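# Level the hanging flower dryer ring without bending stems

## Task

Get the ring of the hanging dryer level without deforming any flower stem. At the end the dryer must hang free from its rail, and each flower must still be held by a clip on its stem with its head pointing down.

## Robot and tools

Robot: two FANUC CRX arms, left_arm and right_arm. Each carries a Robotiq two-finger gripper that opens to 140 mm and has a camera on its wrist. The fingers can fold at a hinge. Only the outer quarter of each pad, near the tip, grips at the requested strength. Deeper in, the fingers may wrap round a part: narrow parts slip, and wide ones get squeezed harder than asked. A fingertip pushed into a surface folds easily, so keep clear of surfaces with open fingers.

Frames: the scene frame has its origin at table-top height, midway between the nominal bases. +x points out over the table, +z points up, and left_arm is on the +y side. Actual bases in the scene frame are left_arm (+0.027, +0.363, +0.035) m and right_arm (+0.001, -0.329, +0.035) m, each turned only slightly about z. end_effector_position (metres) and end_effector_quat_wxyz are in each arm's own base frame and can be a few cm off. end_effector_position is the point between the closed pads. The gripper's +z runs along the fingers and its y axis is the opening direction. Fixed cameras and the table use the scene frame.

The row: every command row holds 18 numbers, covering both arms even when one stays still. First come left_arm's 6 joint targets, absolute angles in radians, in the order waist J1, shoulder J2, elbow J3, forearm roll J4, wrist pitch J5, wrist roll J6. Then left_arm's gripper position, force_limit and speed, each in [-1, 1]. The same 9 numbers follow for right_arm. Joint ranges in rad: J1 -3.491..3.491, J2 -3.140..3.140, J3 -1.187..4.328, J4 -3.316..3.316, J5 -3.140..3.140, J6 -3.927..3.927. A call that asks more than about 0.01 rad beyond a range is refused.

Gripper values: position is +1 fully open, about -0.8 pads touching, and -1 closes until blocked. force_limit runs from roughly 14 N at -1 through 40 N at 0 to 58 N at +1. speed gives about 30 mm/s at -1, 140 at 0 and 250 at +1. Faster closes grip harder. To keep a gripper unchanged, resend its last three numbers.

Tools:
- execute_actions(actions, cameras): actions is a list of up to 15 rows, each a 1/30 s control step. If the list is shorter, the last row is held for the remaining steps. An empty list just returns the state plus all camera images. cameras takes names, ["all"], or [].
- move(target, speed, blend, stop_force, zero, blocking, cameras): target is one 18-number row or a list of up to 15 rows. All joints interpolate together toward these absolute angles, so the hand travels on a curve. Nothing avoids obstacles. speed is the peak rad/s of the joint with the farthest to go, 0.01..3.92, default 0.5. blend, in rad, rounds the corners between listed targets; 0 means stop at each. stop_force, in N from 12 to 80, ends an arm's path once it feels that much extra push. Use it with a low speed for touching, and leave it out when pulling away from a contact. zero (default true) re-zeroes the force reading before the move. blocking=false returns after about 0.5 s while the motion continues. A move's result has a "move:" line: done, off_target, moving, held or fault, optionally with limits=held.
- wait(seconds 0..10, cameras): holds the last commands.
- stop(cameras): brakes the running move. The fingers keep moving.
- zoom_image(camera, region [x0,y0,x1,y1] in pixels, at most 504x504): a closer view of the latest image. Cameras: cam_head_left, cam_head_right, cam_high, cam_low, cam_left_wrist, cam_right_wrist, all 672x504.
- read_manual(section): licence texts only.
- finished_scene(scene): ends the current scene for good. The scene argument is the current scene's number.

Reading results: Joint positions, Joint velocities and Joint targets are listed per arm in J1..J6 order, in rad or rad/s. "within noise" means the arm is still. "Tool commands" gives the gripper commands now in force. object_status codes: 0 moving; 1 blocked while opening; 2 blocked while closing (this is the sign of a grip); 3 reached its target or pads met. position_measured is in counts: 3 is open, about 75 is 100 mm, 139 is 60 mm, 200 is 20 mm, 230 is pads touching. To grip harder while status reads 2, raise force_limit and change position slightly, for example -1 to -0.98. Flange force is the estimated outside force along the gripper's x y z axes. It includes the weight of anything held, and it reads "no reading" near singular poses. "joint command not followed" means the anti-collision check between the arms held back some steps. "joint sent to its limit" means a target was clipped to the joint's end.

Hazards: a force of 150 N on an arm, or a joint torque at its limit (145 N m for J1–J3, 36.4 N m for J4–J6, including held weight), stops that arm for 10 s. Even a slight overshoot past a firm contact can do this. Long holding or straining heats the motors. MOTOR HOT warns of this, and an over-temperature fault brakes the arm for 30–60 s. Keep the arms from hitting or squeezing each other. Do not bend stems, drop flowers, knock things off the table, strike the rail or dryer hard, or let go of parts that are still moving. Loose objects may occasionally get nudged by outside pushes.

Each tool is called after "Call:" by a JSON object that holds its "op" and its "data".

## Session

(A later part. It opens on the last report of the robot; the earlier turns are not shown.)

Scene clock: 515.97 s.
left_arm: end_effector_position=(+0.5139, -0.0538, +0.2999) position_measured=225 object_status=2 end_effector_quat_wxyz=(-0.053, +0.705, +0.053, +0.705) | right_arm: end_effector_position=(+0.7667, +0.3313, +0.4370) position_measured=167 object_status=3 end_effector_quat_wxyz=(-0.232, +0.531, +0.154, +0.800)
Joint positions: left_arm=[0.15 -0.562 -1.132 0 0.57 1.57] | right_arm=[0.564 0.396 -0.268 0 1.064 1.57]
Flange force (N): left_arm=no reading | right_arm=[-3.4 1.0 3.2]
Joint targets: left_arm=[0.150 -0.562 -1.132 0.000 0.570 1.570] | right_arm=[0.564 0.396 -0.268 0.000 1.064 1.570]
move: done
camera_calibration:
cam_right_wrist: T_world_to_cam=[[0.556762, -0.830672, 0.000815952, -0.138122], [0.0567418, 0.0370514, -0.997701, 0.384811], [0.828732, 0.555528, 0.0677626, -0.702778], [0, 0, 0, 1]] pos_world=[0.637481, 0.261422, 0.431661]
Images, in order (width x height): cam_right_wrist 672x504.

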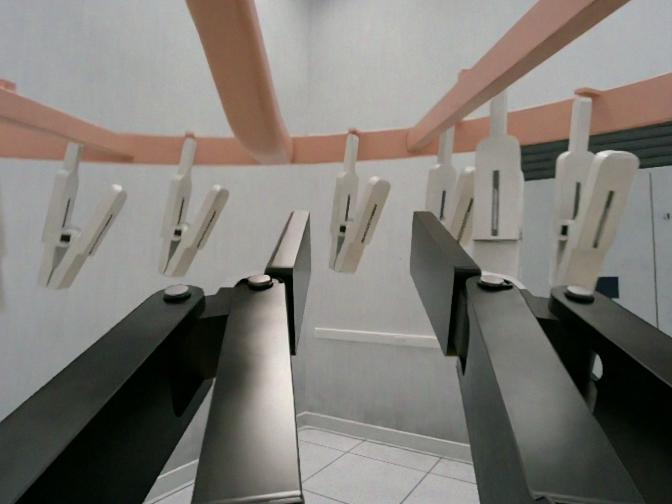

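Call:
{"op": "move", "data": {"target": [[0.15,-0.562,-1.132,0,0.57,1.57,-1,-1,-1,0.560,0.5942,-0.2469,0,1.4911,1.57,-0.3,-1,-1],[0.15,-0.562,-1.132,0,0.57,1.57,-1,-1,-1,0.560,0.6654,-0.0082,0,1.3236,1.57,-0.3,-1,-1]], "speed": 0.15, "cameras": ["cam_right_wrist","cam_high"]}}

Call:
{"op": "zoom_image", "data": {"camera": "cam_right_wrist", "region": [200, 120, 500, 370]}}

Call:
{"op": "zoom_image", "data": {"camera": "cam_high", "region": [220, 200, 440, 380]}}

Scene clock: 547.00 s.
left_arm: end_effector_position=(+0.5139, -0.0538, +0.2999) position_measured=225 object_status=2 end_effector_quat_wxyz=(-0.053, +0.705, +0.053, +0.705) | right_arm: end_effector_position=(+0.8087, +0.3536, +0.4551) position_measured=167 object_status=3 end_effector_quat_wxyz=(-0.248, +0.427, +0.123, +0.861)
Joint positions: left_arm=[0.15 -0.562 -1.132 0 0.57 1.57] | right_arm=[0.56 0.665 -0.008 0 1.324 1.57]
Flange force (N): left_arm=no reading | right_arm=[-6.6 0.8 2.9]
Joint targets: left_arm=[0.150 -0.562 -1.132 0.000 0.570 1.570] | right_arm=[0.560 0.665 -0.008 0.000 1.324 1.570]
move: done
camera_calibration:
cam_right_wrist: T_world_to_cam=[[0.552475, -0.833498, 0.0072593, -0.141463], [0.264255, 0.166885, -0.949905, 0.164082], [0.790532, 0.526716, 0.312456, -0.821509], [0, 0, 0, 1]] pos_world=[0.684224, 0.287411, 0.413574]
Images, in order (width x height): cam_high 672x504, cam_right_wrist 672x504.

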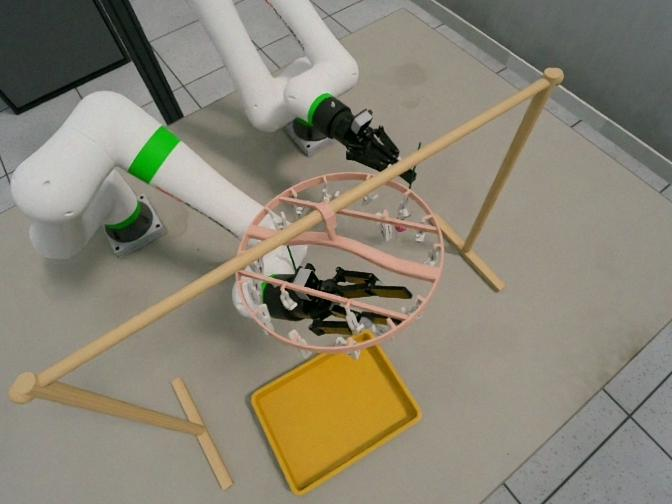

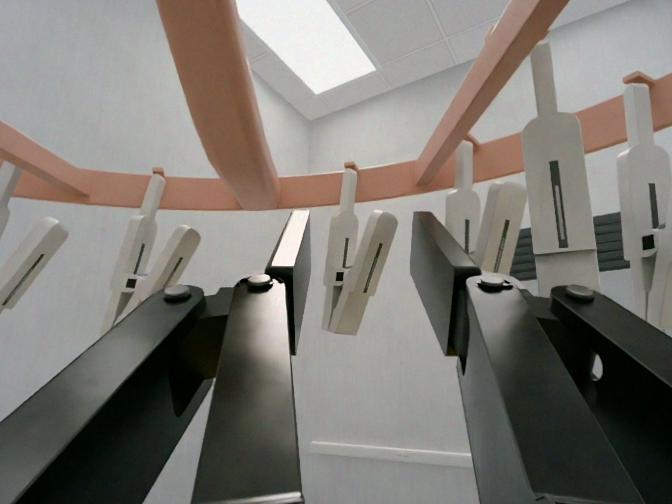

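Scaled by 1.680 from the camera's 672x504 image, which has a finer 960x720 frame.

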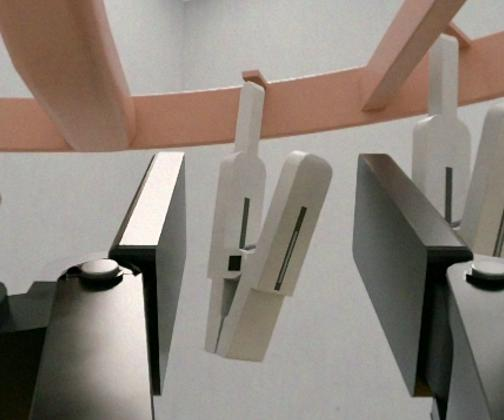

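Scaled by 2.291 from the camera's 672x504 image, which has a finer 960x720 frame.

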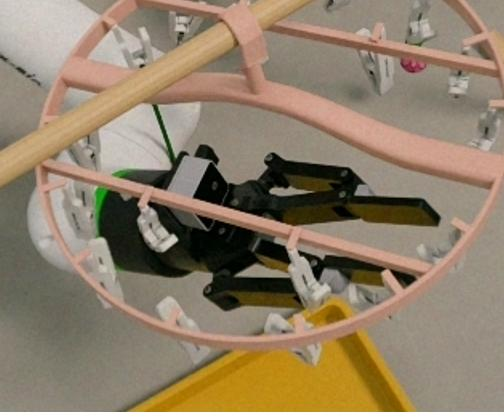

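Call:
{"op": "move", "data": {"target": [0.15,-0.562,-1.132,0,0.57,1.57,-1,-1,-1,0.558,0.704,0.0596,0,1.2944,1.57,-0.3,-1,-1], "speed": 0.1, "cameras": ["cam_right_wrist"]}}

Call:
{"op": "zoom_image", "data": {"camera": "cam_right_wrist", "region": [230, 120, 480, 330]}}

Scene clock: 563.33 s.
left_arm: end_effector_position=(+0.5139, -0.0538, +0.2999) position_measured=225 object_status=2 end_effector_quat_wxyz=(-0.053, +0.705, +0.053, +0.705) | right_arm: end_effector_position=(+0.8264, +0.3625, +0.4550) position_measured=167 object_status=3 end_effector_quat_wxyz=(-0.247, +0.427, +0.122, +0.861)
Joint positions: left_arm=[0.15 -0.562 -1.132 0 0.57 1.57] | right_arm=[0.558 0.704 0.06 0 1.294 1.57]
Flange force (N): left_arm=no reading | right_arm=[-6.4 1.2 2.7]
Joint targets: left_arm=[0.150 -0.562 -1.132 0.000 0.570 1.570] | right_arm=[0.558 0.704 0.060 0.000 1.294 1.570]
move: done
camera_calibration:
cam_right_wrist: T_world_to_cam=[[0.550828, -0.834588, 0.00722832, -0.141968], [0.264573, 0.166391, -0.949903, 0.157844], [0.791574, 0.525145, 0.312462, -0.840459], [0, 0, 0, 1]] pos_world=[0.701725, 0.296615, 0.413574]
Images, in order (width x height): cam_right_wrist 672x504.

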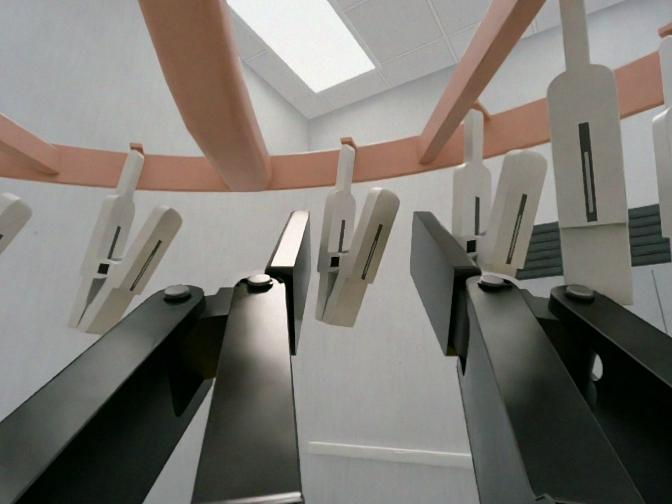

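Scaled by 2.016 from the camera's 672x504 image, which has a finer 960x720 frame.

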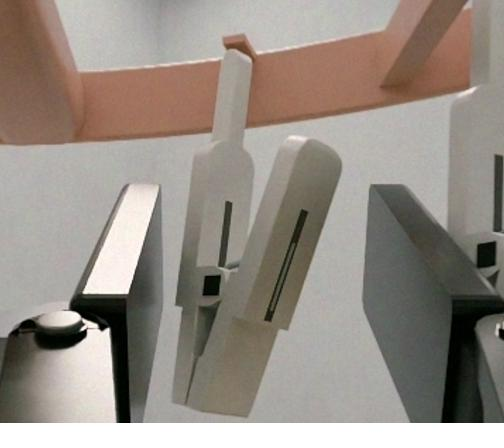

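Call:
{"op": "move", "data": {"target": [[0.15,-0.562,-1.132,0,0.57,1.57,-1,-1,-1,0.557,0.7155,0.089,0,1.2765,1.57,-0.3,0,-1],[0.15,-0.562,-1.132,0,0.57,1.57,-1,-1,-1,0.557,0.7155,0.089,0,1.2765,1.57,-1,0,-1]], "speed": 0.1, "cameras": ["cam_right_wrist"]}}

Call:
{"op": "zoom_image", "data": {"camera": "cam_right_wrist", "region": [230, 120, 480, 330]}}

Scene clock: 578.07 s.
left_arm: end_effector_position=(+0.5139, -0.0538, +0.2999) position_measured=225 object_status=2 end_effector_quat_wxyz=(-0.053, +0.705, +0.053, +0.705) | right_arm: end_effector_position=(+0.8336, +0.3660, +0.4581) position_measured=211 object_status=0 end_effector_quat_wxyz=(-0.247, +0.427, +0.122, +0.861)
Joint positions: left_arm=[0.15 -0.562 -1.132 0 0.57 1.57] | right_arm=[0.557 0.716 0.089 0 1.276 1.57]
Flange force (N): left_arm=no reading | right_arm=[-6.0 1.2 2.6]
Joint targets: left_arm=[0.150 -0.562 -1.132 0.000 0.570 1.570] | right_arm=[0.557 0.716 0.089 0.000 1.277 1.570]
move: done
camera_calibration:
cam_right_wrist: T_world_to_cam=[[0.549986, -0.835142, 0.0072784, -0.142207], [0.264768, 0.166085, -0.949902, 0.158237], [0.792094, 0.52436, 0.312463, -0.849153], [0, 0, 0, 1]] pos_world=[0.708925, 0.300217, 0.416674]
Images, in order (width x height): cam_right_wrist 672x504.

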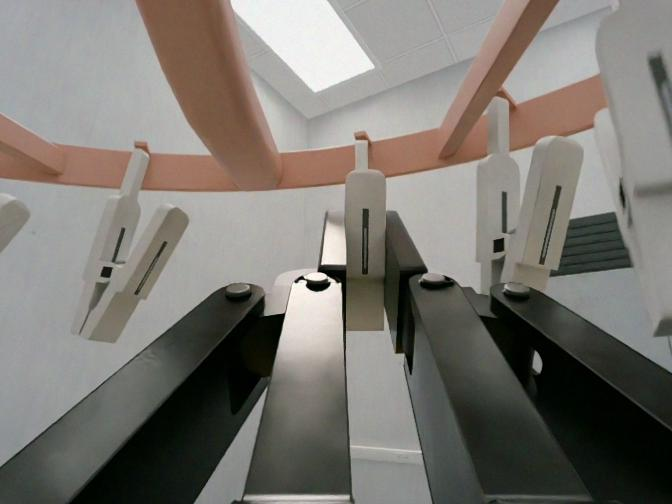

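Scaled by 2.016 from the camera's 672x504 image, which has a finer 960x720 frame.

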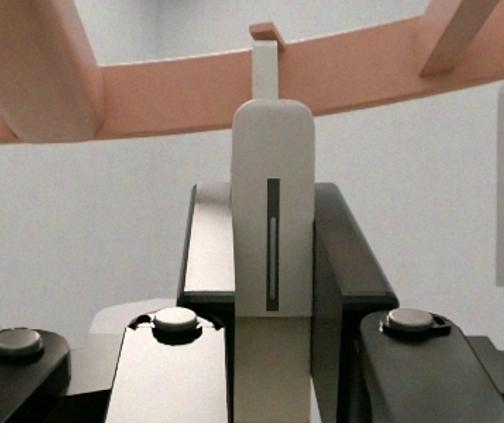

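Call:
{"op": "move", "data": {"target": [0.15,-0.562,-1.132,0,0.57,1.57,-1,-1,-1,0.557,0.7155,0.089,0,1.2765,1.57,-0.3,-1,-1], "speed": 0.1, "cameras": ["cam_right_wrist"]}}

Call:
{"op": "zoom_image", "data": {"camera": "cam_right_wrist", "region": [230, 120, 480, 330]}}

Scene clock: 584.20 s.
left_arm: end_effector_position=(+0.5139, -0.0538, +0.2999) position_measured=225 object_status=2 end_effector_quat_wxyz=(-0.053, +0.705, +0.053, +0.705) | right_arm: end_effector_position=(+0.8336, +0.3660, +0.4581) position_measured=167 object_status=0 end_effector_quat_wxyz=(-0.247, +0.427, +0.122, +0.861)
Joint positions: left_arm=[0.15 -0.562 -1.132 0 0.57 1.57] | right_arm=[0.557 0.716 0.089 0 1.276 1.57]
Flange force (N): left_arm=no reading | right_arm=[-5.7 1.2 2.8]
Joint targets: left_arm=[0.150 -0.562 -1.132 0.000 0.570 1.570] | right_arm=[0.557 0.716 0.089 0.000 1.277 1.570]
move: done
camera_calibration:
cam_right_wrist: T_world_to_cam=[[0.549986, -0.835142, 0.0072784, -0.142207], [0.264768, 0.166085, -0.949902, 0.158237], [0.792094, 0.52436, 0.312463, -0.849153], [0, 0, 0, 1]] pos_world=[0.708925, 0.300217, 0.416674]
Images, in order (width x height): cam_right_wrist 672x504.

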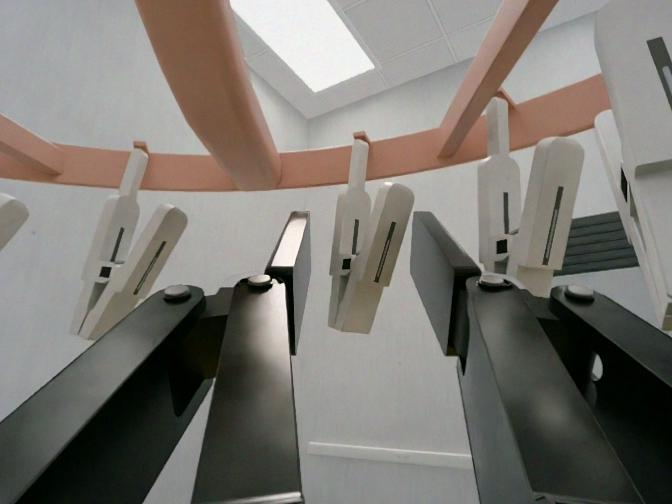

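Scaled by 2.016 from the camera's 672x504 image, which has a finer 960x720 frame.

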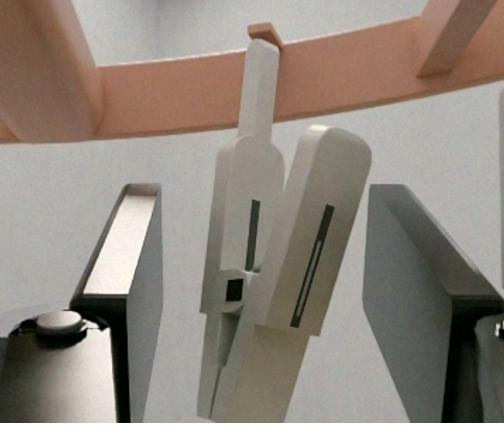

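Call:
{"op": "move", "data": {"target": [[0.15,-0.562,-1.132,0,0.57,1.57,-1,-1,-1,0.560,0.5942,-0.2469,0,1.4911,1.57,-0.3,-1,-1],[0.15,-0.562,-1.132,0,0.57,1.57,-1,-1,-1,0.540,0.3863,-0.4657,0,1.252,1.57,-0.3,-1,-1],[0.15,-0.562,-1.132,0,0.57,1.57,-1,-1,-1,0.512,-0.444,-1.079,0,0.635,1.57,-0.3,-1,-1],[0.15,-0.562,-1.132,0,0.57,1.57,-1,-1,-1,1.0134,-0.444,-1.079,0,0.635,1.57,-0.3,-1,-1],[0.15,-0.562,-1.132,0,0.57,1.57,-1,-1,-1,1.0134,0.1895,-0.7136,0,0.9031,1.57,-0.3,-1,-1]], "speed": [0.2,0.4,0.6,0.7,0.5], "blend": [0.02,0.05,0.05,0.05,0], "cameras": ["cam_right_wrist","cam_head_left"]}}

Scene clock: 611.63 s.
left_arm: end_effector_position=(+0.5139, -0.0538, +0.2999) position_measured=225 object_status=2 end_effector_quat_wxyz=(-0.053, +0.705, +0.053, +0.705) | right_arm: end_effector_position=(+0.4806, +0.5253, +0.2500) position_measured=167 object_status=3 end_effector_quat_wxyz=(-0.343, +0.618, +0.343, +0.618)
Joint positions: left_arm=[0.15 -0.562 -1.132 0 0.57 1.57] | right_arm=[1.013 0.189 -0.714 0 0.903 1.57]
Flange force (N): left_arm=no reading | right_arm=[-1.7 0.7 3.5]
Joint targets: left_arm=[0.150 -0.562 -1.132 0.000 0.570 1.570] | right_arm=[1.013 0.190 -0.714 0.000 0.903 1.570]
move: done
camera_calibration:
cam_right_wrist: T_world_to_cam=[[0.86138, -0.507871, -0.00959012, -0.13084], [-0.173324, -0.276116, -0.945367, 0.469307], [0.477476, 0.815982, -0.325867, -0.430387], [0, 0, 0, 1]] pos_world=[0.399545, 0.414322, 0.302164]
Images, in order (width x height): cam_head_left 672x504, cam_right_wrist 672x504.

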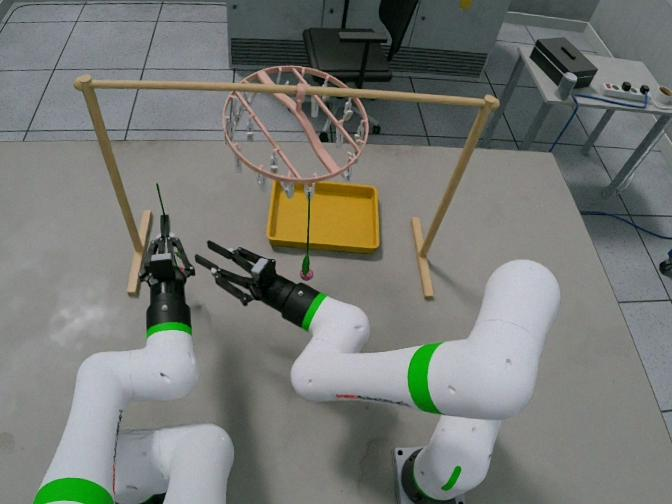

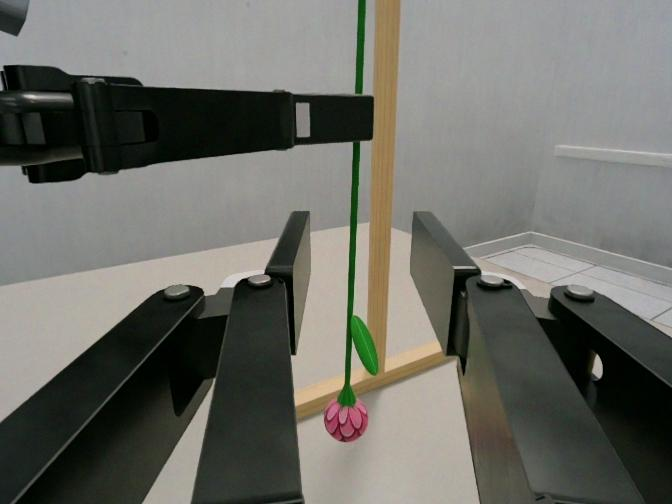

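Call:
{"op": "move", "data": {"target": [[0.15,-0.562,-1.132,0,0.57,1.57,-1,-1,-1,1.0134,0.3978,-0.4172,0,0.815,1.57,-0.3,-1,-1],[0.15,-0.562,-1.132,0,0.57,1.57,-1,-1,-1,1.0134,0.3978,-0.4172,0,0.815,1.57,-1,-1,-1]], "speed": 0.25, "cameras": ["cam_right_wrist","cam_left_wrist"]}}

Scene clock: 619.60 s.
left_arm: end_effector_position=(+0.5139, -0.0538, +0.2999) position_measured=225 object_status=2 end_effector_quat_wxyz=(-0.053, +0.705, +0.053, +0.705) | right_arm: end_effector_position=(+0.5390, +0.6189, +0.2501) position_measured=224 object_status=0 end_effector_quat_wxyz=(-0.343, +0.618, +0.343, +0.618)
Joint positions: left_arm=[0.15 -0.562 -1.132 0 0.57 1.57] | right_arm=[1.013 0.398 -0.417 0 0.815 1.57]
Flange force (N): left_arm=no reading | right_arm=[-3.1 6.0 4.0]
Joint targets: left_arm=[0.150 -0.562 -1.132 0.000 0.570 1.570] | right_arm=[1.013 0.398 -0.417 0.000 0.815 1.570]
move: done
camera_calibration:
cam_left_wrist: T_world_to_cam=[[0.138013, -0.990426, 0.00293914, -0.117115], [-0.326068, -0.0482382, -0.944115, 0.454496], [0.935218, 0.129341, -0.329604, -0.23127], [0, 0, 0, 1]] pos_world=[0.380647, -0.0641567, 0.353213]
cam_right_wrist: T_world_to_cam=[[0.861339, -0.507941, -0.00956322, -0.133612], [-0.173361, -0.276178, -0.945342, 0.505287], [0.477537, 0.815918, -0.32594, -0.534539], [0, 0, 0, 1]] pos_world=[0.457944, 0.507822, 0.302164]
Images, in order (width x height): cam_left_wrist 672x504, cam_right_wrist 672x504.

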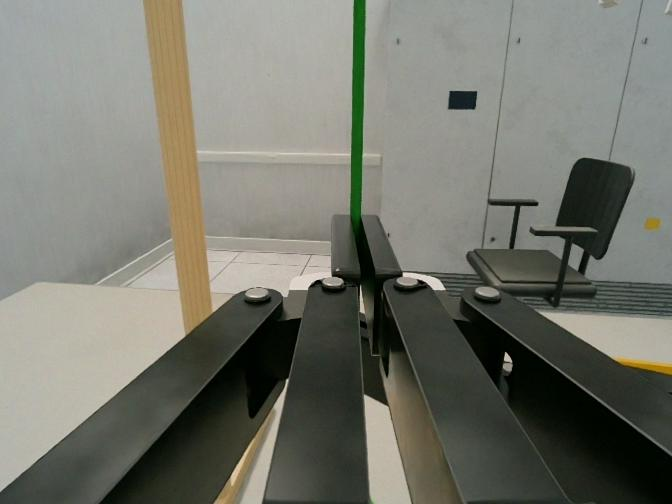

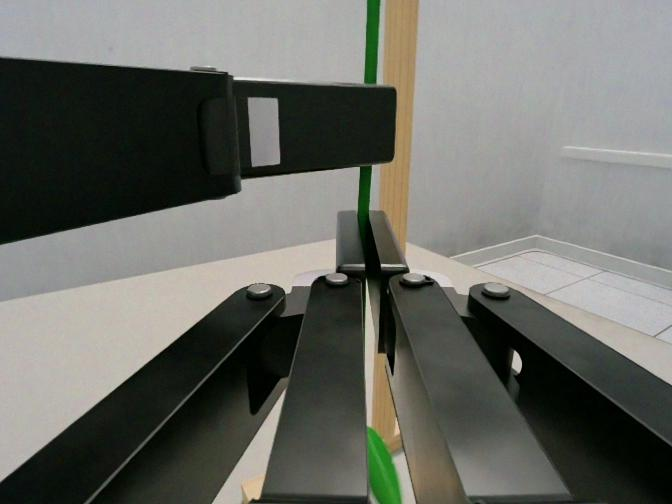

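Call:
{"op": "move", "data": {"target": [[0.15,-0.562,-1.132,0,0.57,1.57,-0.3,-1,-1,1.0134,0.3978,-0.4172,0,0.815,1.57,-1,-1,-1],[0.15,-1.0075,-1.018,0,0.0105,1.57,-0.3,-1,-1,1.0134,0.3978,-0.4172,0,0.815,1.57,-1,-1,-1],[0.15,-1.0075,-1.018,0,0.0105,1.57,-0.3,-1,-1,1.0134,0.1895,-0.7136,0,0.9031,1.57,-1,-1,-1]], "speed": 0.3, "cameras": ["cam_right_wrist","cam_left_wrist"]}}

Scene clock: 648.80 s.
left_arm: end_effector_position=(+0.4543, -0.0628, +0.3994) position_measured=167 object_status=3 end_effector_quat_wxyz=(-0.053, +0.705, +0.053, +0.705) | right_arm: end_effector_position=(+0.4806, +0.5253, +0.2500) position_measured=224 object_status=2 end_effector_quat_wxyz=(-0.343, +0.618, +0.343, +0.618)
Joint positions: left_arm=[0.15 -1.008 -1.018 0 0.01 1.57] | right_arm=[1.013 0.19 -0.714 0 0.903 1.57]
Flange force (N): left_arm=no reading | right_arm=[-3.1 0.3 3.3]
Joint targets: left_arm=[0.150 -1.008 -1.018 0.000 0.010 1.570] | right_arm=[1.013 0.190 -0.714 0.000 0.903 1.570]
move: done
camera_calibration:
cam_left_wrist: T_world_to_cam=[[0.13792, -0.990439, 0.00297145, -0.118095], [-0.326073, -0.0482385, -0.944113, 0.528601], [0.93523, 0.129243, -0.329608, -0.141674], [0, 0, 0, 1]] pos_world=[0.321147, -0.0731567, 0.452713]
cam_right_wrist: T_world_to_cam=[[0.861339, -0.507941, -0.00956322, -0.130802], [-0.173361, -0.276178, -0.945342, 0.46934], [0.477537, 0.815918, -0.32594, -0.430362], [0, 0, 0, 1]] pos_world=[0.399544, 0.414322, 0.302164]
Images, in order (width x height): cam_left_wrist 672x504, cam_right_wrist 672x504.

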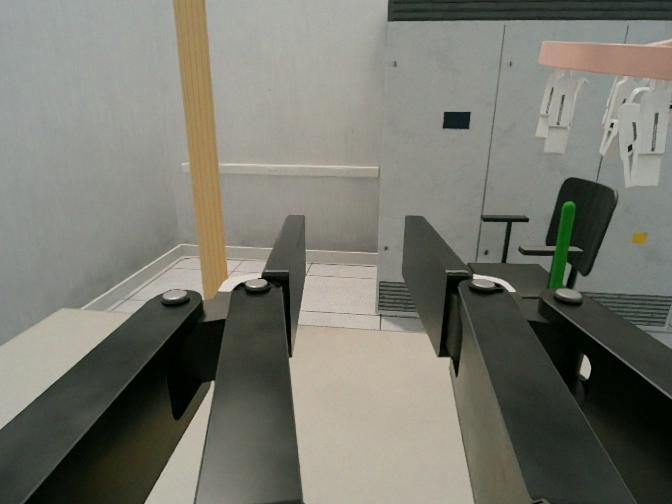

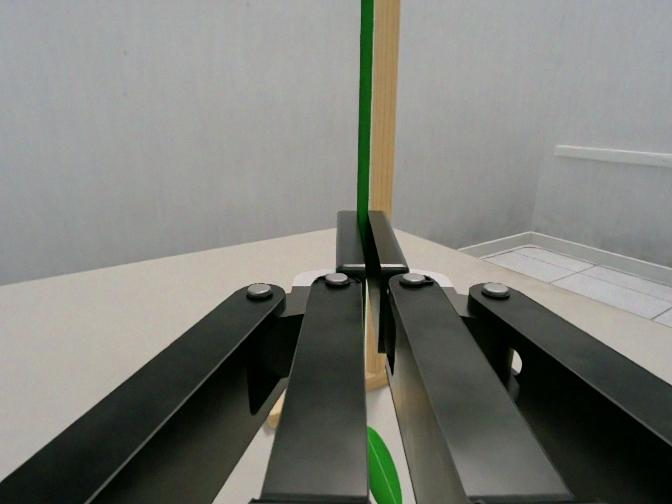

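Call:
{"op": "move", "data": {"target": [[0.15,-1.0075,-1.018,0,0.0105,1.57,-0.3,-1,-1,1.0134,-0.335,-1.1,0,0.765,1.57,-1,-1,-1],[0.15,-1.0075,-1.018,0,0.0105,1.57,-0.3,-1,-1,0.4,-0.335,-1.1,0,0.765,1.57,-1,-1,-1],[-0.224,0.6403,-0.8812,0,2.1715,1.57,-0.3,-1,-1,0.4,-0.335,-1.1,0,0.765,1.57,-1,-1,-1]], "speed": [0.4,0.5,0.7], "blend": [0.05,0.05,0], "cameras": ["cam_left_wrist","cam_head_left"]}}

Scene clock: 661.23 s.
left_arm: end_effector_position=(+0.5073, -0.2489, +0.3001) position_measured=167 object_status=3 end_effector_quat_wxyz=(+0.100, +0.441, -0.050, +0.890) | right_arm: end_effector_position=(+0.5406, +0.0874, +0.2744) position_measured=224 object_status=2 end_effector_quat_wxyz=(-0.141, +0.693, +0.140, +0.693)
Joint positions: left_arm=[-0.224 0.64 -0.881 0 2.171 1.57] | right_arm=[0.4 -0.335 -1.1 0 0.765 1.57]
Flange force (N): left_arm=[-2.1 -0.4 -2.3] | right_arm=no reading
Joint targets: left_arm=[-0.224 0.640 -0.881 0.000 2.171 1.570] | right_arm=[0.400 -0.335 -1.100 0.000 0.765 1.570]
move: done
camera_calibration:
cam_left_wrist: T_world_to_cam=[[-0.23288, -0.972494, -0.00465178, -0.114536], [0.301489, -0.0676473, -0.951067, 0.122083], [0.924593, -0.222887, 0.30895, -0.473822], [0, 0, 0, 1]] pos_world=[0.374613, -0.208736, 0.261964]
Images, in order (width x height): cam_head_left 672x504, cam_left_wrist 672x504.

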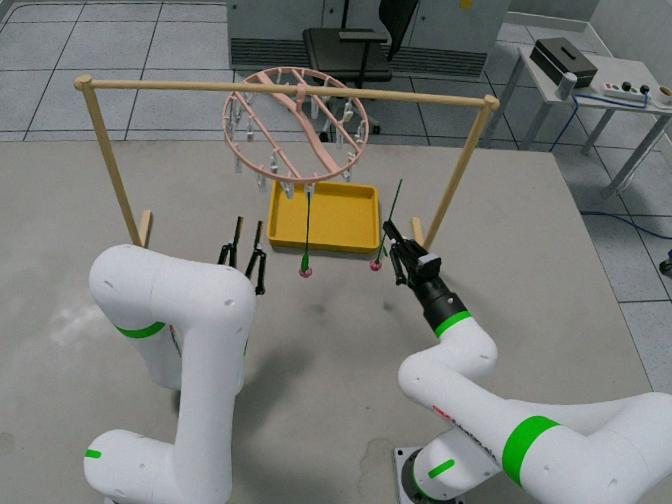

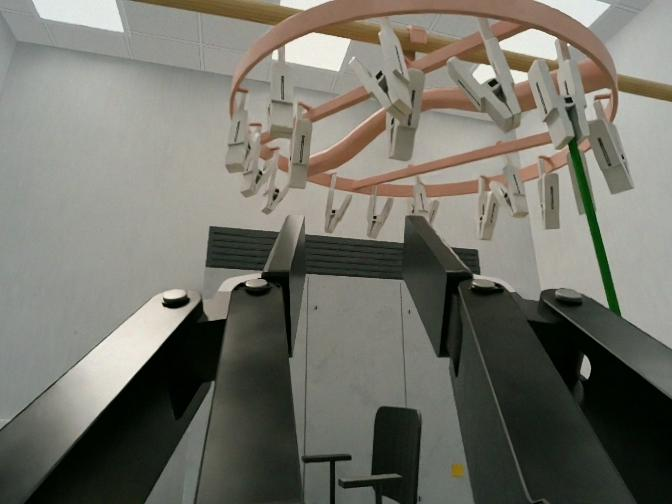

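Call:
{"op": "move", "data": {"target": [-0.224,0.599,-0.3087,0,1.5577,1.57,-0.3,-1,-1,0.4,-0.335,-1.1,0,0.765,1.57,-1,-1,-1], "speed": 0.35, "cameras": ["cam_left_wrist"]}}

Call:
{"op": "zoom_image", "data": {"camera": "cam_left_wrist", "region": [230, 100, 480, 310]}}

Scene clock: 667.87 s.
left_arm: end_effector_position=(+0.7313, -0.3000, +0.4005) position_measured=167 object_status=3 end_effector_quat_wxyz=(+0.100, +0.442, -0.050, +0.890) | right_arm: end_effector_position=(+0.5406, +0.0874, +0.2744) position_measured=224 object_status=2 end_effector_quat_wxyz=(-0.141, +0.693, +0.140, +0.693)
Joint positions: left_arm=[-0.224 0.599 -0.309 0 1.558 1.57] | right_arm=[0.4 -0.335 -1.1 0 0.765 1.57]
Flange force (N): left_arm=[-2.3 1.0 -0.6] | right_arm=no reading
Joint targets: left_arm=[-0.224 0.599 -0.309 0.000 1.558 1.570] | right_arm=[0.400 -0.335 -1.100 0.000 0.765 1.570]
move: done
camera_calibration:
cam_left_wrist: T_world_to_cam=[[-0.232887, -0.972493, -0.00462974, -0.111601], [0.301483, -0.0676699, -0.951067, 0.146577], [0.924592, -0.222887, 0.30895, -0.723339], [0, 0, 0, 1]] pos_world=[0.598613, -0.259836, 0.362364]
Images, in order (width x height): cam_left_wrist 672x504.

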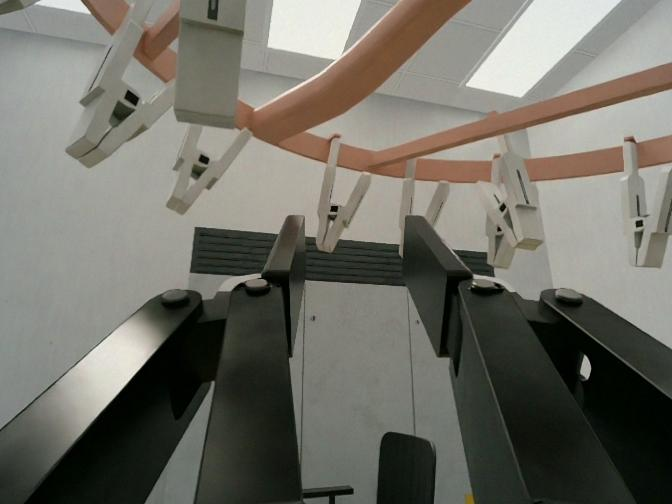

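Scaled by 2.016 from the camera's 672x504 image, which has a finer 960x720 frame.

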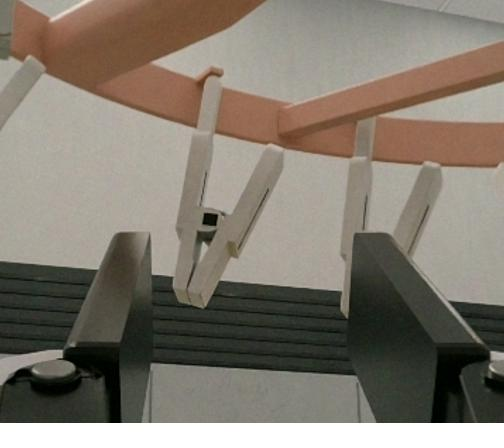

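Call:
{"op": "move", "data": {"target": [-0.2115,0.6128,-0.0996,0,1.3624,1.57,-0.2,-1,-1,0.4,-0.335,-1.1,0,0.765,1.57,-1,-1,-1], "speed": 0.2, "cameras": ["cam_left_wrist"]}}

Call:
{"op": "zoom_image", "data": {"camera": "cam_left_wrist", "region": [230, 100, 480, 310]}}

Scene clock: 684.33 s.
left_arm: end_effector_position=(+0.7989, -0.3045, +0.4551) position_measured=154 object_status=3 end_effector_quat_wxyz=(+0.094, +0.442, -0.047, +0.891) | right_arm: end_effector_position=(+0.5406, +0.0874, +0.2744) position_measured=224 object_status=2 end_effector_quat_wxyz=(-0.141, +0.693, +0.140, +0.693)
Joint positions: left_arm=[-0.212 0.613 -0.1 0 1.362 1.57] | right_arm=[0.4 -0.335 -1.1 0 0.765 1.57]
Flange force (N): left_arm=[-2.7 1.1 -0.3] | right_arm=no reading
Joint targets: left_arm=[-0.212 0.613 -0.100 0.000 1.362 1.570] | right_arm=[0.400 -0.335 -1.100 0.000 0.765 1.570]
move: done
camera_calibration:
cam_left_wrist: T_world_to_cam=[[-0.220681, -0.975335, -0.00462077, -0.110638], [0.302216, -0.063874, -0.951097, 0.178296], [0.927343, -0.211285, 0.308858, -0.802305], [0, 0, 0, 1]] pos_world=[0.665712, -0.266035, 0.416864]
Images, in order (width x height): cam_left_wrist 672x504.

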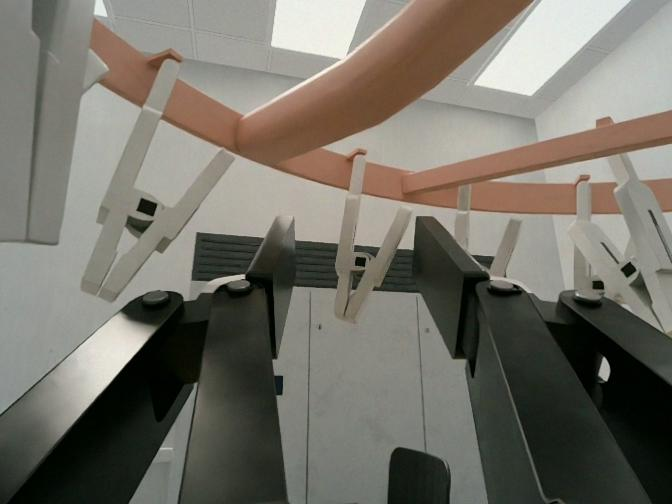

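Scaled by 2.016 from the camera's 672x504 image, which has a finer 960x720 frame.

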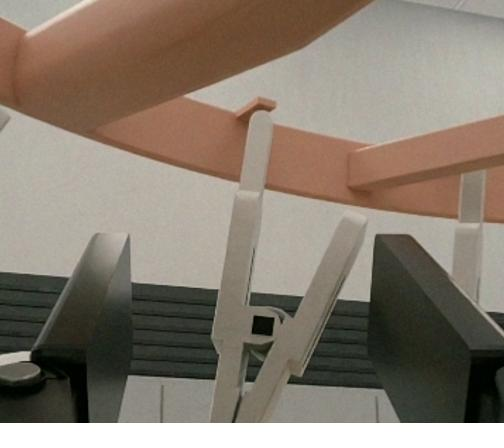

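Call:
{"op": "move", "data": {"target": [[-0.2215,0.6128,-0.0996,0,1.3624,1.57,-0.2,-1,-1,0.4,-0.335,-1.1,0,0.765,1.57,-1,-1,-1],[-0.2215,0.6427,-0.0181,0,1.3108,1.57,-0.2,-1,-1,0.4,-0.335,-1.1,0,0.765,1.57,-1,-1,-1]], "speed": 0.15, "cameras": ["cam_left_wrist"]}}

Call:
{"op": "zoom_image", "data": {"camera": "cam_left_wrist", "region": [230, 100, 480, 350]}}

Scene clock: 700.60 s.
left_arm: end_effector_position=(+0.8192, -0.3178, +0.4650) position_measured=154 object_status=3 end_effector_quat_wxyz=(+0.099, +0.442, -0.049, +0.890) | right_arm: end_effector_position=(+0.5406, +0.0874, +0.2744) position_measured=224 object_status=2 end_effector_quat_wxyz=(-0.141, +0.693, +0.140, +0.693)
Joint positions: left_arm=[-0.222 0.643 -0.018 0 1.311 1.57] | right_arm=[0.4 -0.335 -1.1 0 0.765 1.57]
Flange force (N): left_arm=[-1.7 1.2 -1.4] | right_arm=no reading
Joint targets: left_arm=[-0.222 0.643 -0.018 0.000 1.311 1.570] | right_arm=[0.400 -0.335 -1.100 0.000 0.765 1.570]
move: done
camera_calibration:
cam_left_wrist: T_world_to_cam=[[-0.230462, -0.97307, -0.00467831, -0.110262], [0.301675, -0.0668762, -0.951063, 0.180313], [0.925138, -0.220595, 0.308963, -0.828223], [0, 0, 0, 1]] pos_world=[0.686413, -0.277936, 0.426864]
Images, in order (width x height): cam_left_wrist 672x504.

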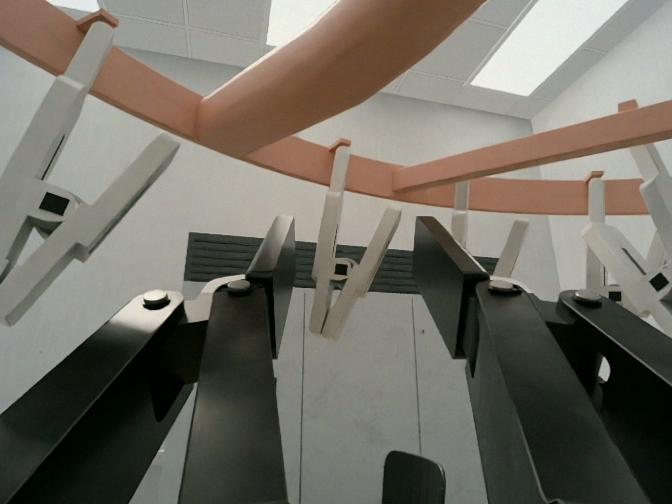

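Scaled by 2.016 from the camera's 672x504 image, which has a finer 960x720 frame.

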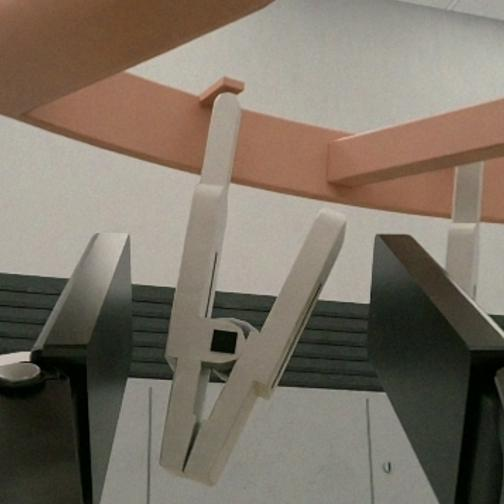

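Call:
{"op": "move", "data": {"target": [[-0.2255,0.6576,0.0165,0,1.2911,1.57,-0.2,0,-1,0.4,-0.335,-1.1,0,0.765,1.57,-1,-1,-1],[-0.2255,0.6576,0.0165,0,1.2911,1.57,-1,0,-1,0.4,-0.335,-1.1,0,0.765,1.57,-1,-1,-1]], "speed": 0.15, "cameras": ["cam_left_wrist"]}}

Call:
{"op": "zoom_image", "data": {"camera": "cam_left_wrist", "region": [230, 100, 480, 350]}}

Scene clock: 710.83 s.
left_arm: end_effector_position=(+0.8277, -0.3233, +0.4681) position_measured=201 object_status=2 end_effector_quat_wxyz=(+0.100, +0.441, -0.050, +0.890) | right_arm: end_effector_position=(+0.5406, +0.0874, +0.2744) position_measured=224 object_status=2 end_effector_quat_wxyz=(-0.141, +0.693, +0.140, +0.693)
Joint positions: left_arm=[-0.226 0.658 0.017 0 1.291 1.57] | right_arm=[0.4 -0.335 -1.1 0 0.765 1.57]
Flange force (N): left_arm=[-4.1 -0.3 0.1] | right_arm=no reading
Joint targets: left_arm=[-0.226 0.658 0.017 0.000 1.291 1.570] | right_arm=[0.400 -0.335 -1.100 0.000 0.765 1.570]
move: done
camera_calibration:
cam_left_wrist: T_world_to_cam=[[-0.234335, -0.972145, -0.0046849, -0.110174], [0.301297, -0.068044, -0.9511, 0.180186], [0.924287, -0.224288, 0.308849, -0.838614], [0, 0, 0, 1]] pos_world=[0.695013, -0.282936, 0.429864]
Images, in order (width x height): cam_left_wrist 672x504.

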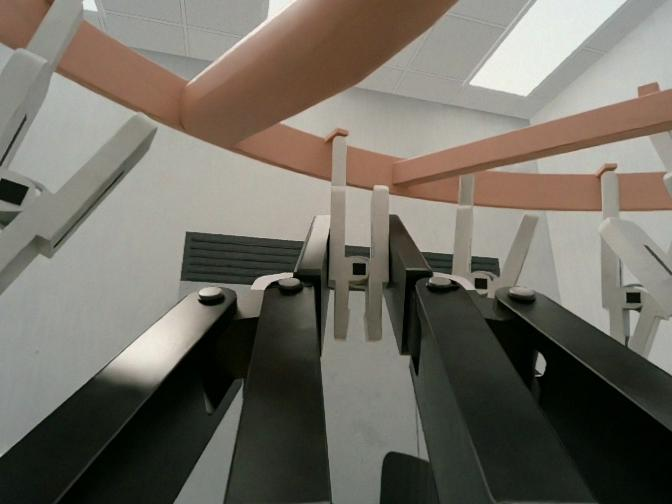

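Scaled by 2.016 from the camera's 672x504 image, which has a finer 960x720 frame.

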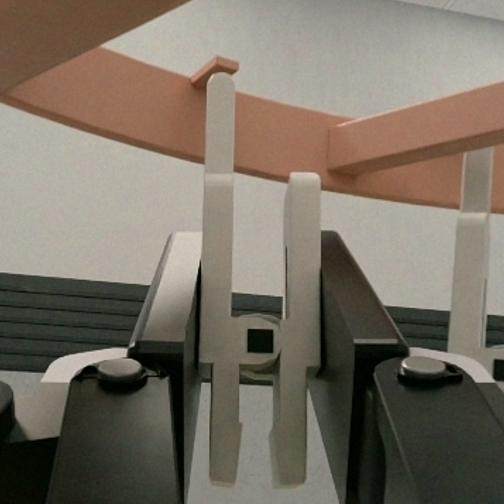

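Call:
{"op": "move", "data": {"target": [[-0.2255,0.6576,0.0165,0,1.2911,1.57,-1,0,-1,0.4,0.0543,-1.1069,0,1.1612,1.57,-1,-1,-1],[-0.2255,0.6576,0.0165,0,1.2911,1.57,-1,0,-1,0.5503,0.3244,-0.7287,0,1.0531,1.57,-1,-1,-1]], "speed": 0.4, "blend": [0.03,0], "cameras": ["cam_right_wrist","cam_left_wrist"]}}

Call:
{"op": "zoom_image", "data": {"camera": "cam_right_wrist", "region": [250, 0, 480, 200]}}

Scene clock: 739.90 s.
left_arm: end_effector_position=(+0.8277, -0.3233, +0.4681) position_measured=201 object_status=2 end_effector_quat_wxyz=(+0.100, +0.441, -0.050, +0.890) | right_arm: end_effector_position=(+0.6646, +0.2552, +0.2000) position_measured=224 object_status=2 end_effector_quat_wxyz=(-0.192, +0.681, +0.192, +0.680)
Joint positions: left_arm=[-0.226 0.658 0.017 0 1.291 1.57] | right_arm=[0.55 0.324 -0.729 0 1.053 1.57]
Flange force (N): left_arm=[-4.3 -0.1 0.4] | right_arm=[-4.6 1.2 4.2]
Joint targets: left_arm=[-0.226 0.658 0.017 0.000 1.291 1.570] | right_arm=[0.550 0.324 -0.729 0.000 1.053 1.570]
move: done
camera_calibration:
cam_left_wrist: T_world_to_cam=[[-0.234349, -0.972141, -0.00471444, -0.110151], [0.301418, -0.0680491, -0.951061, 0.180178], [0.924244, -0.224301, 0.308968, -0.83867], [0, 0, 0, 1]] pos_world=[0.695013, -0.282936, 0.429964]
cam_right_wrist: T_world_to_cam=[[0.543693, -0.839229, -0.00959869, -0.131266], [-0.278496, -0.169611, -0.945343, 0.421971], [0.791731, 0.516649, -0.325938, -0.446659], [0, 0, 0, 1]] pos_world=[0.542519, 0.192175, 0.252064]
Images, in order (width x height): cam_left_wrist 672x504, cam_right_wrist 672x504.

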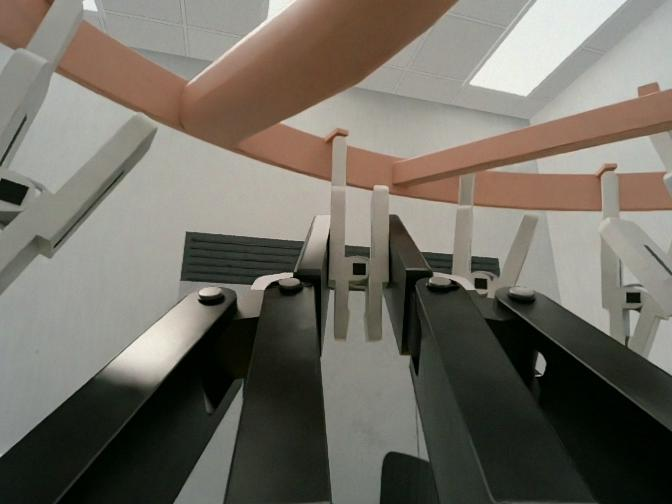

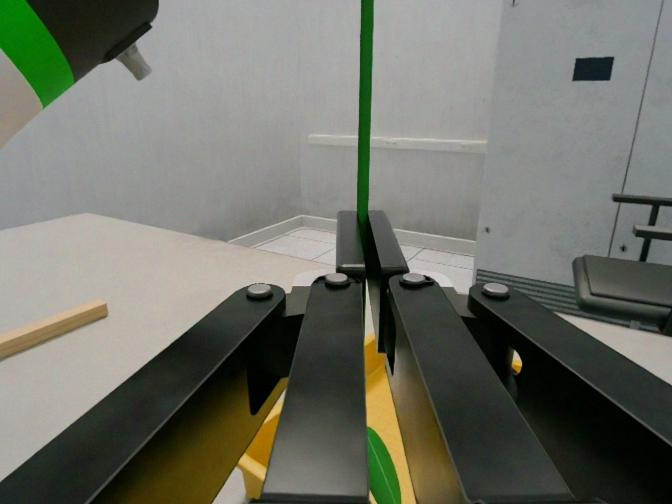

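Scaled by 2.191 from the camera's 672x504 image, which has a finer 960x720 frame.

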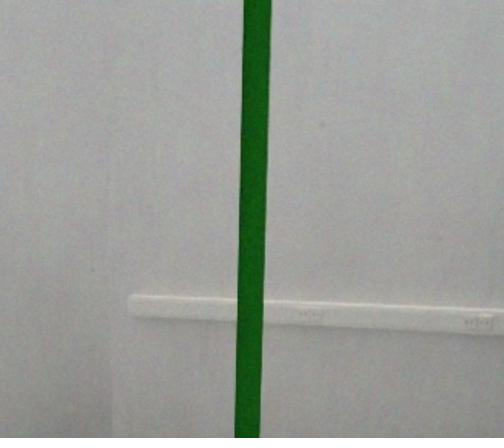

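Call:
{"op": "move", "data": {"target": [-0.2255,0.6576,0.0165,0,1.2911,1.57,-1,0,-1,0.5503,0.6303,-0.196,0,0.8263,1.57,-1,-1,-1], "speed": 0.25, "cameras": ["cam_right_wrist","cam_left_wrist"]}}

Call:
{"op": "zoom_image", "data": {"camera": "cam_left_wrist", "region": [260, 200, 460, 500]}}

Scene clock: 751.73 s.
left_arm: end_effector_position=(+0.8277, -0.3233, +0.4681) position_measured=201 object_status=2 end_effector_quat_wxyz=(+0.100, +0.441, -0.050, +0.890) | right_arm: end_effector_position=(+0.8262, +0.3544, +0.2000) position_measured=224 object_status=2 end_effector_quat_wxyz=(-0.192, +0.681, +0.192, +0.680)
Joint positions: left_arm=[-0.226 0.658 0.017 0 1.291 1.57] | right_arm=[0.55 0.63 -0.196 0 0.826 1.57]
Flange force (N): left_arm=[-4.6 0.9 1.1] | right_arm=[-4.2 -0.1 5.4]
Joint targets: left_arm=[-0.226 0.658 0.017 0.000 1.291 1.570] | right_arm=[0.550 0.630 -0.196 0.000 0.826 1.570]
move: done
camera_calibration:
cam_left_wrist: T_world_to_cam=[[-0.234356, -0.972139, -0.00469226, -0.110155], [0.301413, -0.0680718, -0.951061, 0.180081], [0.924244, -0.224301, 0.308968, -0.838639], [0, 0, 0, 1]] pos_world=[0.695013, -0.282936, 0.429864]
cam_right_wrist: T_world_to_cam=[[0.543693, -0.839229, -0.00959869, -0.135959], [-0.278496, -0.169611, -0.945343, 0.483784], [0.791731, 0.516649, -0.325938, -0.625803], [0, 0, 0, 1]] pos_world=[0.704119, 0.291275, 0.252064]
Images, in order (width x height): cam_left_wrist 672x504, cam_right_wrist 672x504.

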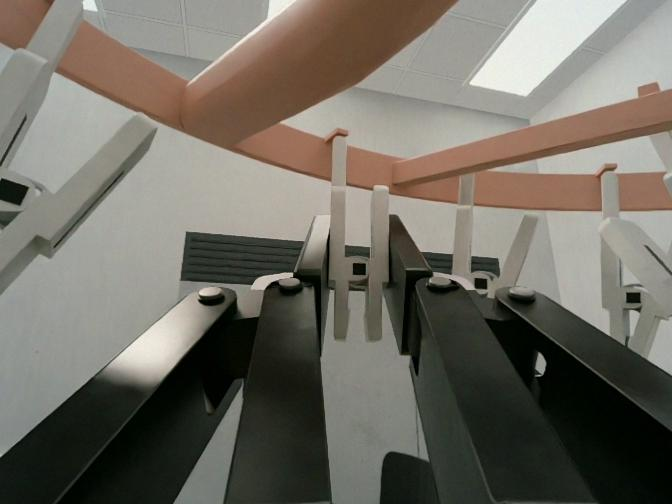

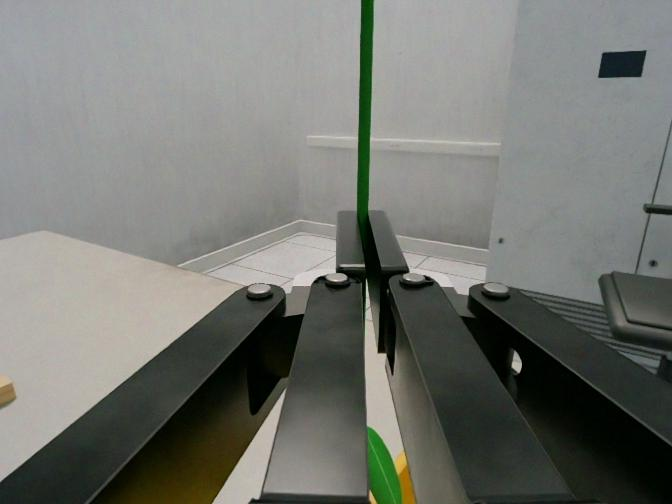

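Scaled by 1.680 from the camera's 672x504 image, which has a finer 960x720 frame.

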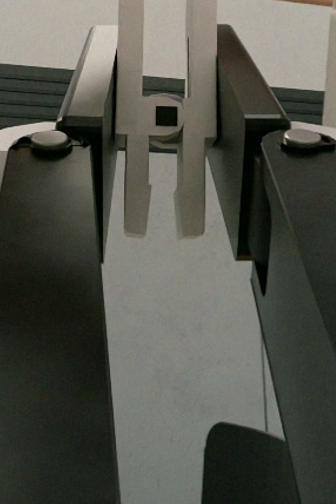

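Call:
{"op": "move", "data": {"target": [-0.2255,0.6576,0.0165,0,1.2911,1.57,-1,0,-1,0.5503,0.5431,-0.1847,0,0.7278,1.57,-1,-1,-1], "speed": 0.15, "cameras": ["cam_right_wrist","cam_left_wrist"]}}

Call:
{"op": "zoom_image", "data": {"camera": "cam_left_wrist", "region": [260, 200, 460, 500]}}

Call:
{"op": "zoom_image", "data": {"camera": "cam_right_wrist", "region": [270, 0, 470, 200]}}

Scene clock: 765.90 s.
left_arm: end_effector_position=(+0.8277, -0.3233, +0.4681) position_measured=201 object_status=2 end_effector_quat_wxyz=(+0.100, +0.441, -0.050, +0.890) | right_arm: end_effector_position=(+0.8261, +0.3543, +0.2499) position_measured=224 object_status=2 end_effector_quat_wxyz=(-0.192, +0.681, +0.192, +0.680)
Joint positions: left_arm=[-0.226 0.658 0.016 0 1.291 1.57] | right_arm=[0.55 0.543 -0.185 0 0.728 1.57]
Flange force (N): left_arm=[-4.1 0.5 0.5] | right_arm=[-3.9 -0.4 5.7]
Joint targets: left_arm=[-0.226 0.658 0.017 0.000 1.291 1.570] | right_arm=[0.550 0.543 -0.185 0.000 0.728 1.570]
move: done
camera_calibration:
cam_left_wrist: T_world_to_cam=[[-0.234356, -0.972139, -0.00469226, -0.110155], [0.301413, -0.0680718, -0.951061, 0.180081], [0.924244, -0.224301, 0.308968, -0.838639], [0, 0, 0, 1]] pos_world=[0.695013, -0.282936, 0.429864]
cam_right_wrist: T_world_to_cam=[[0.543759, -0.839187, -0.00953654, -0.135502], [-0.278473, -0.169696, -0.945334, 0.53103], [0.791694, 0.516689, -0.325965, -0.609404], [0, 0, 0, 1]] pos_world=[0.704019, 0.291274, 0.302064]
Images, in order (width x height): cam_left_wrist 672x504, cam_right_wrist 672x504.

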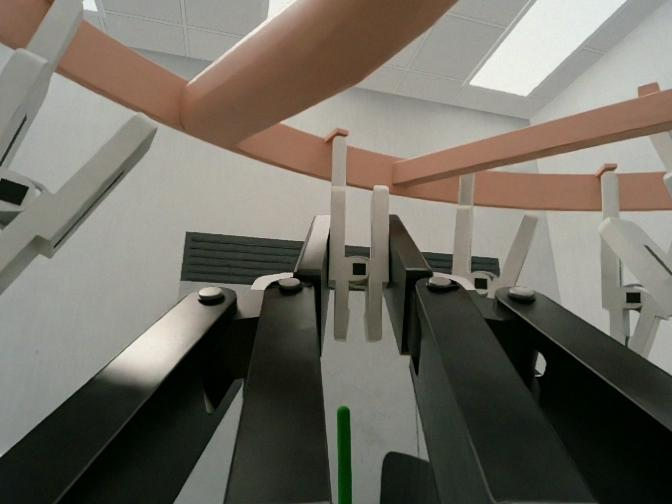

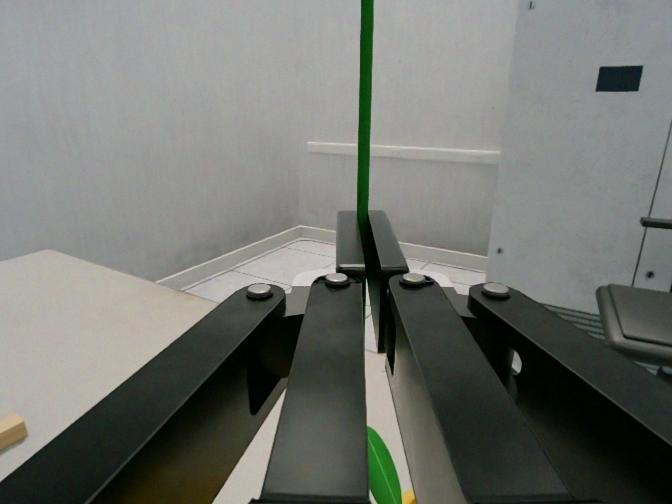

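Scaled by 1.680 from the camera's 672x504 image, which has a finer 960x720 frame.

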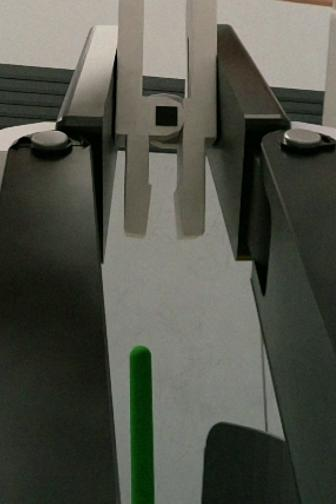

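Scaled by 2.520 from the camera's 672x504 image, which has a finer 960x720 frame.

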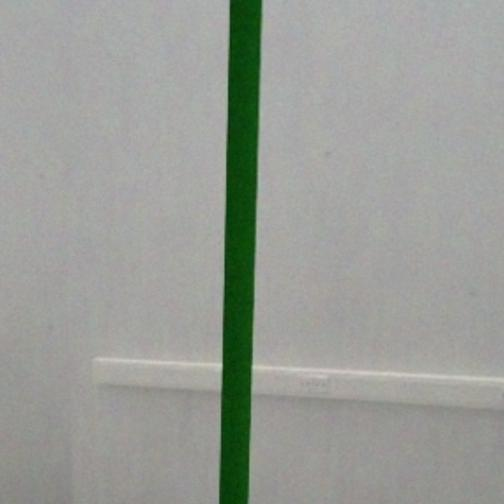

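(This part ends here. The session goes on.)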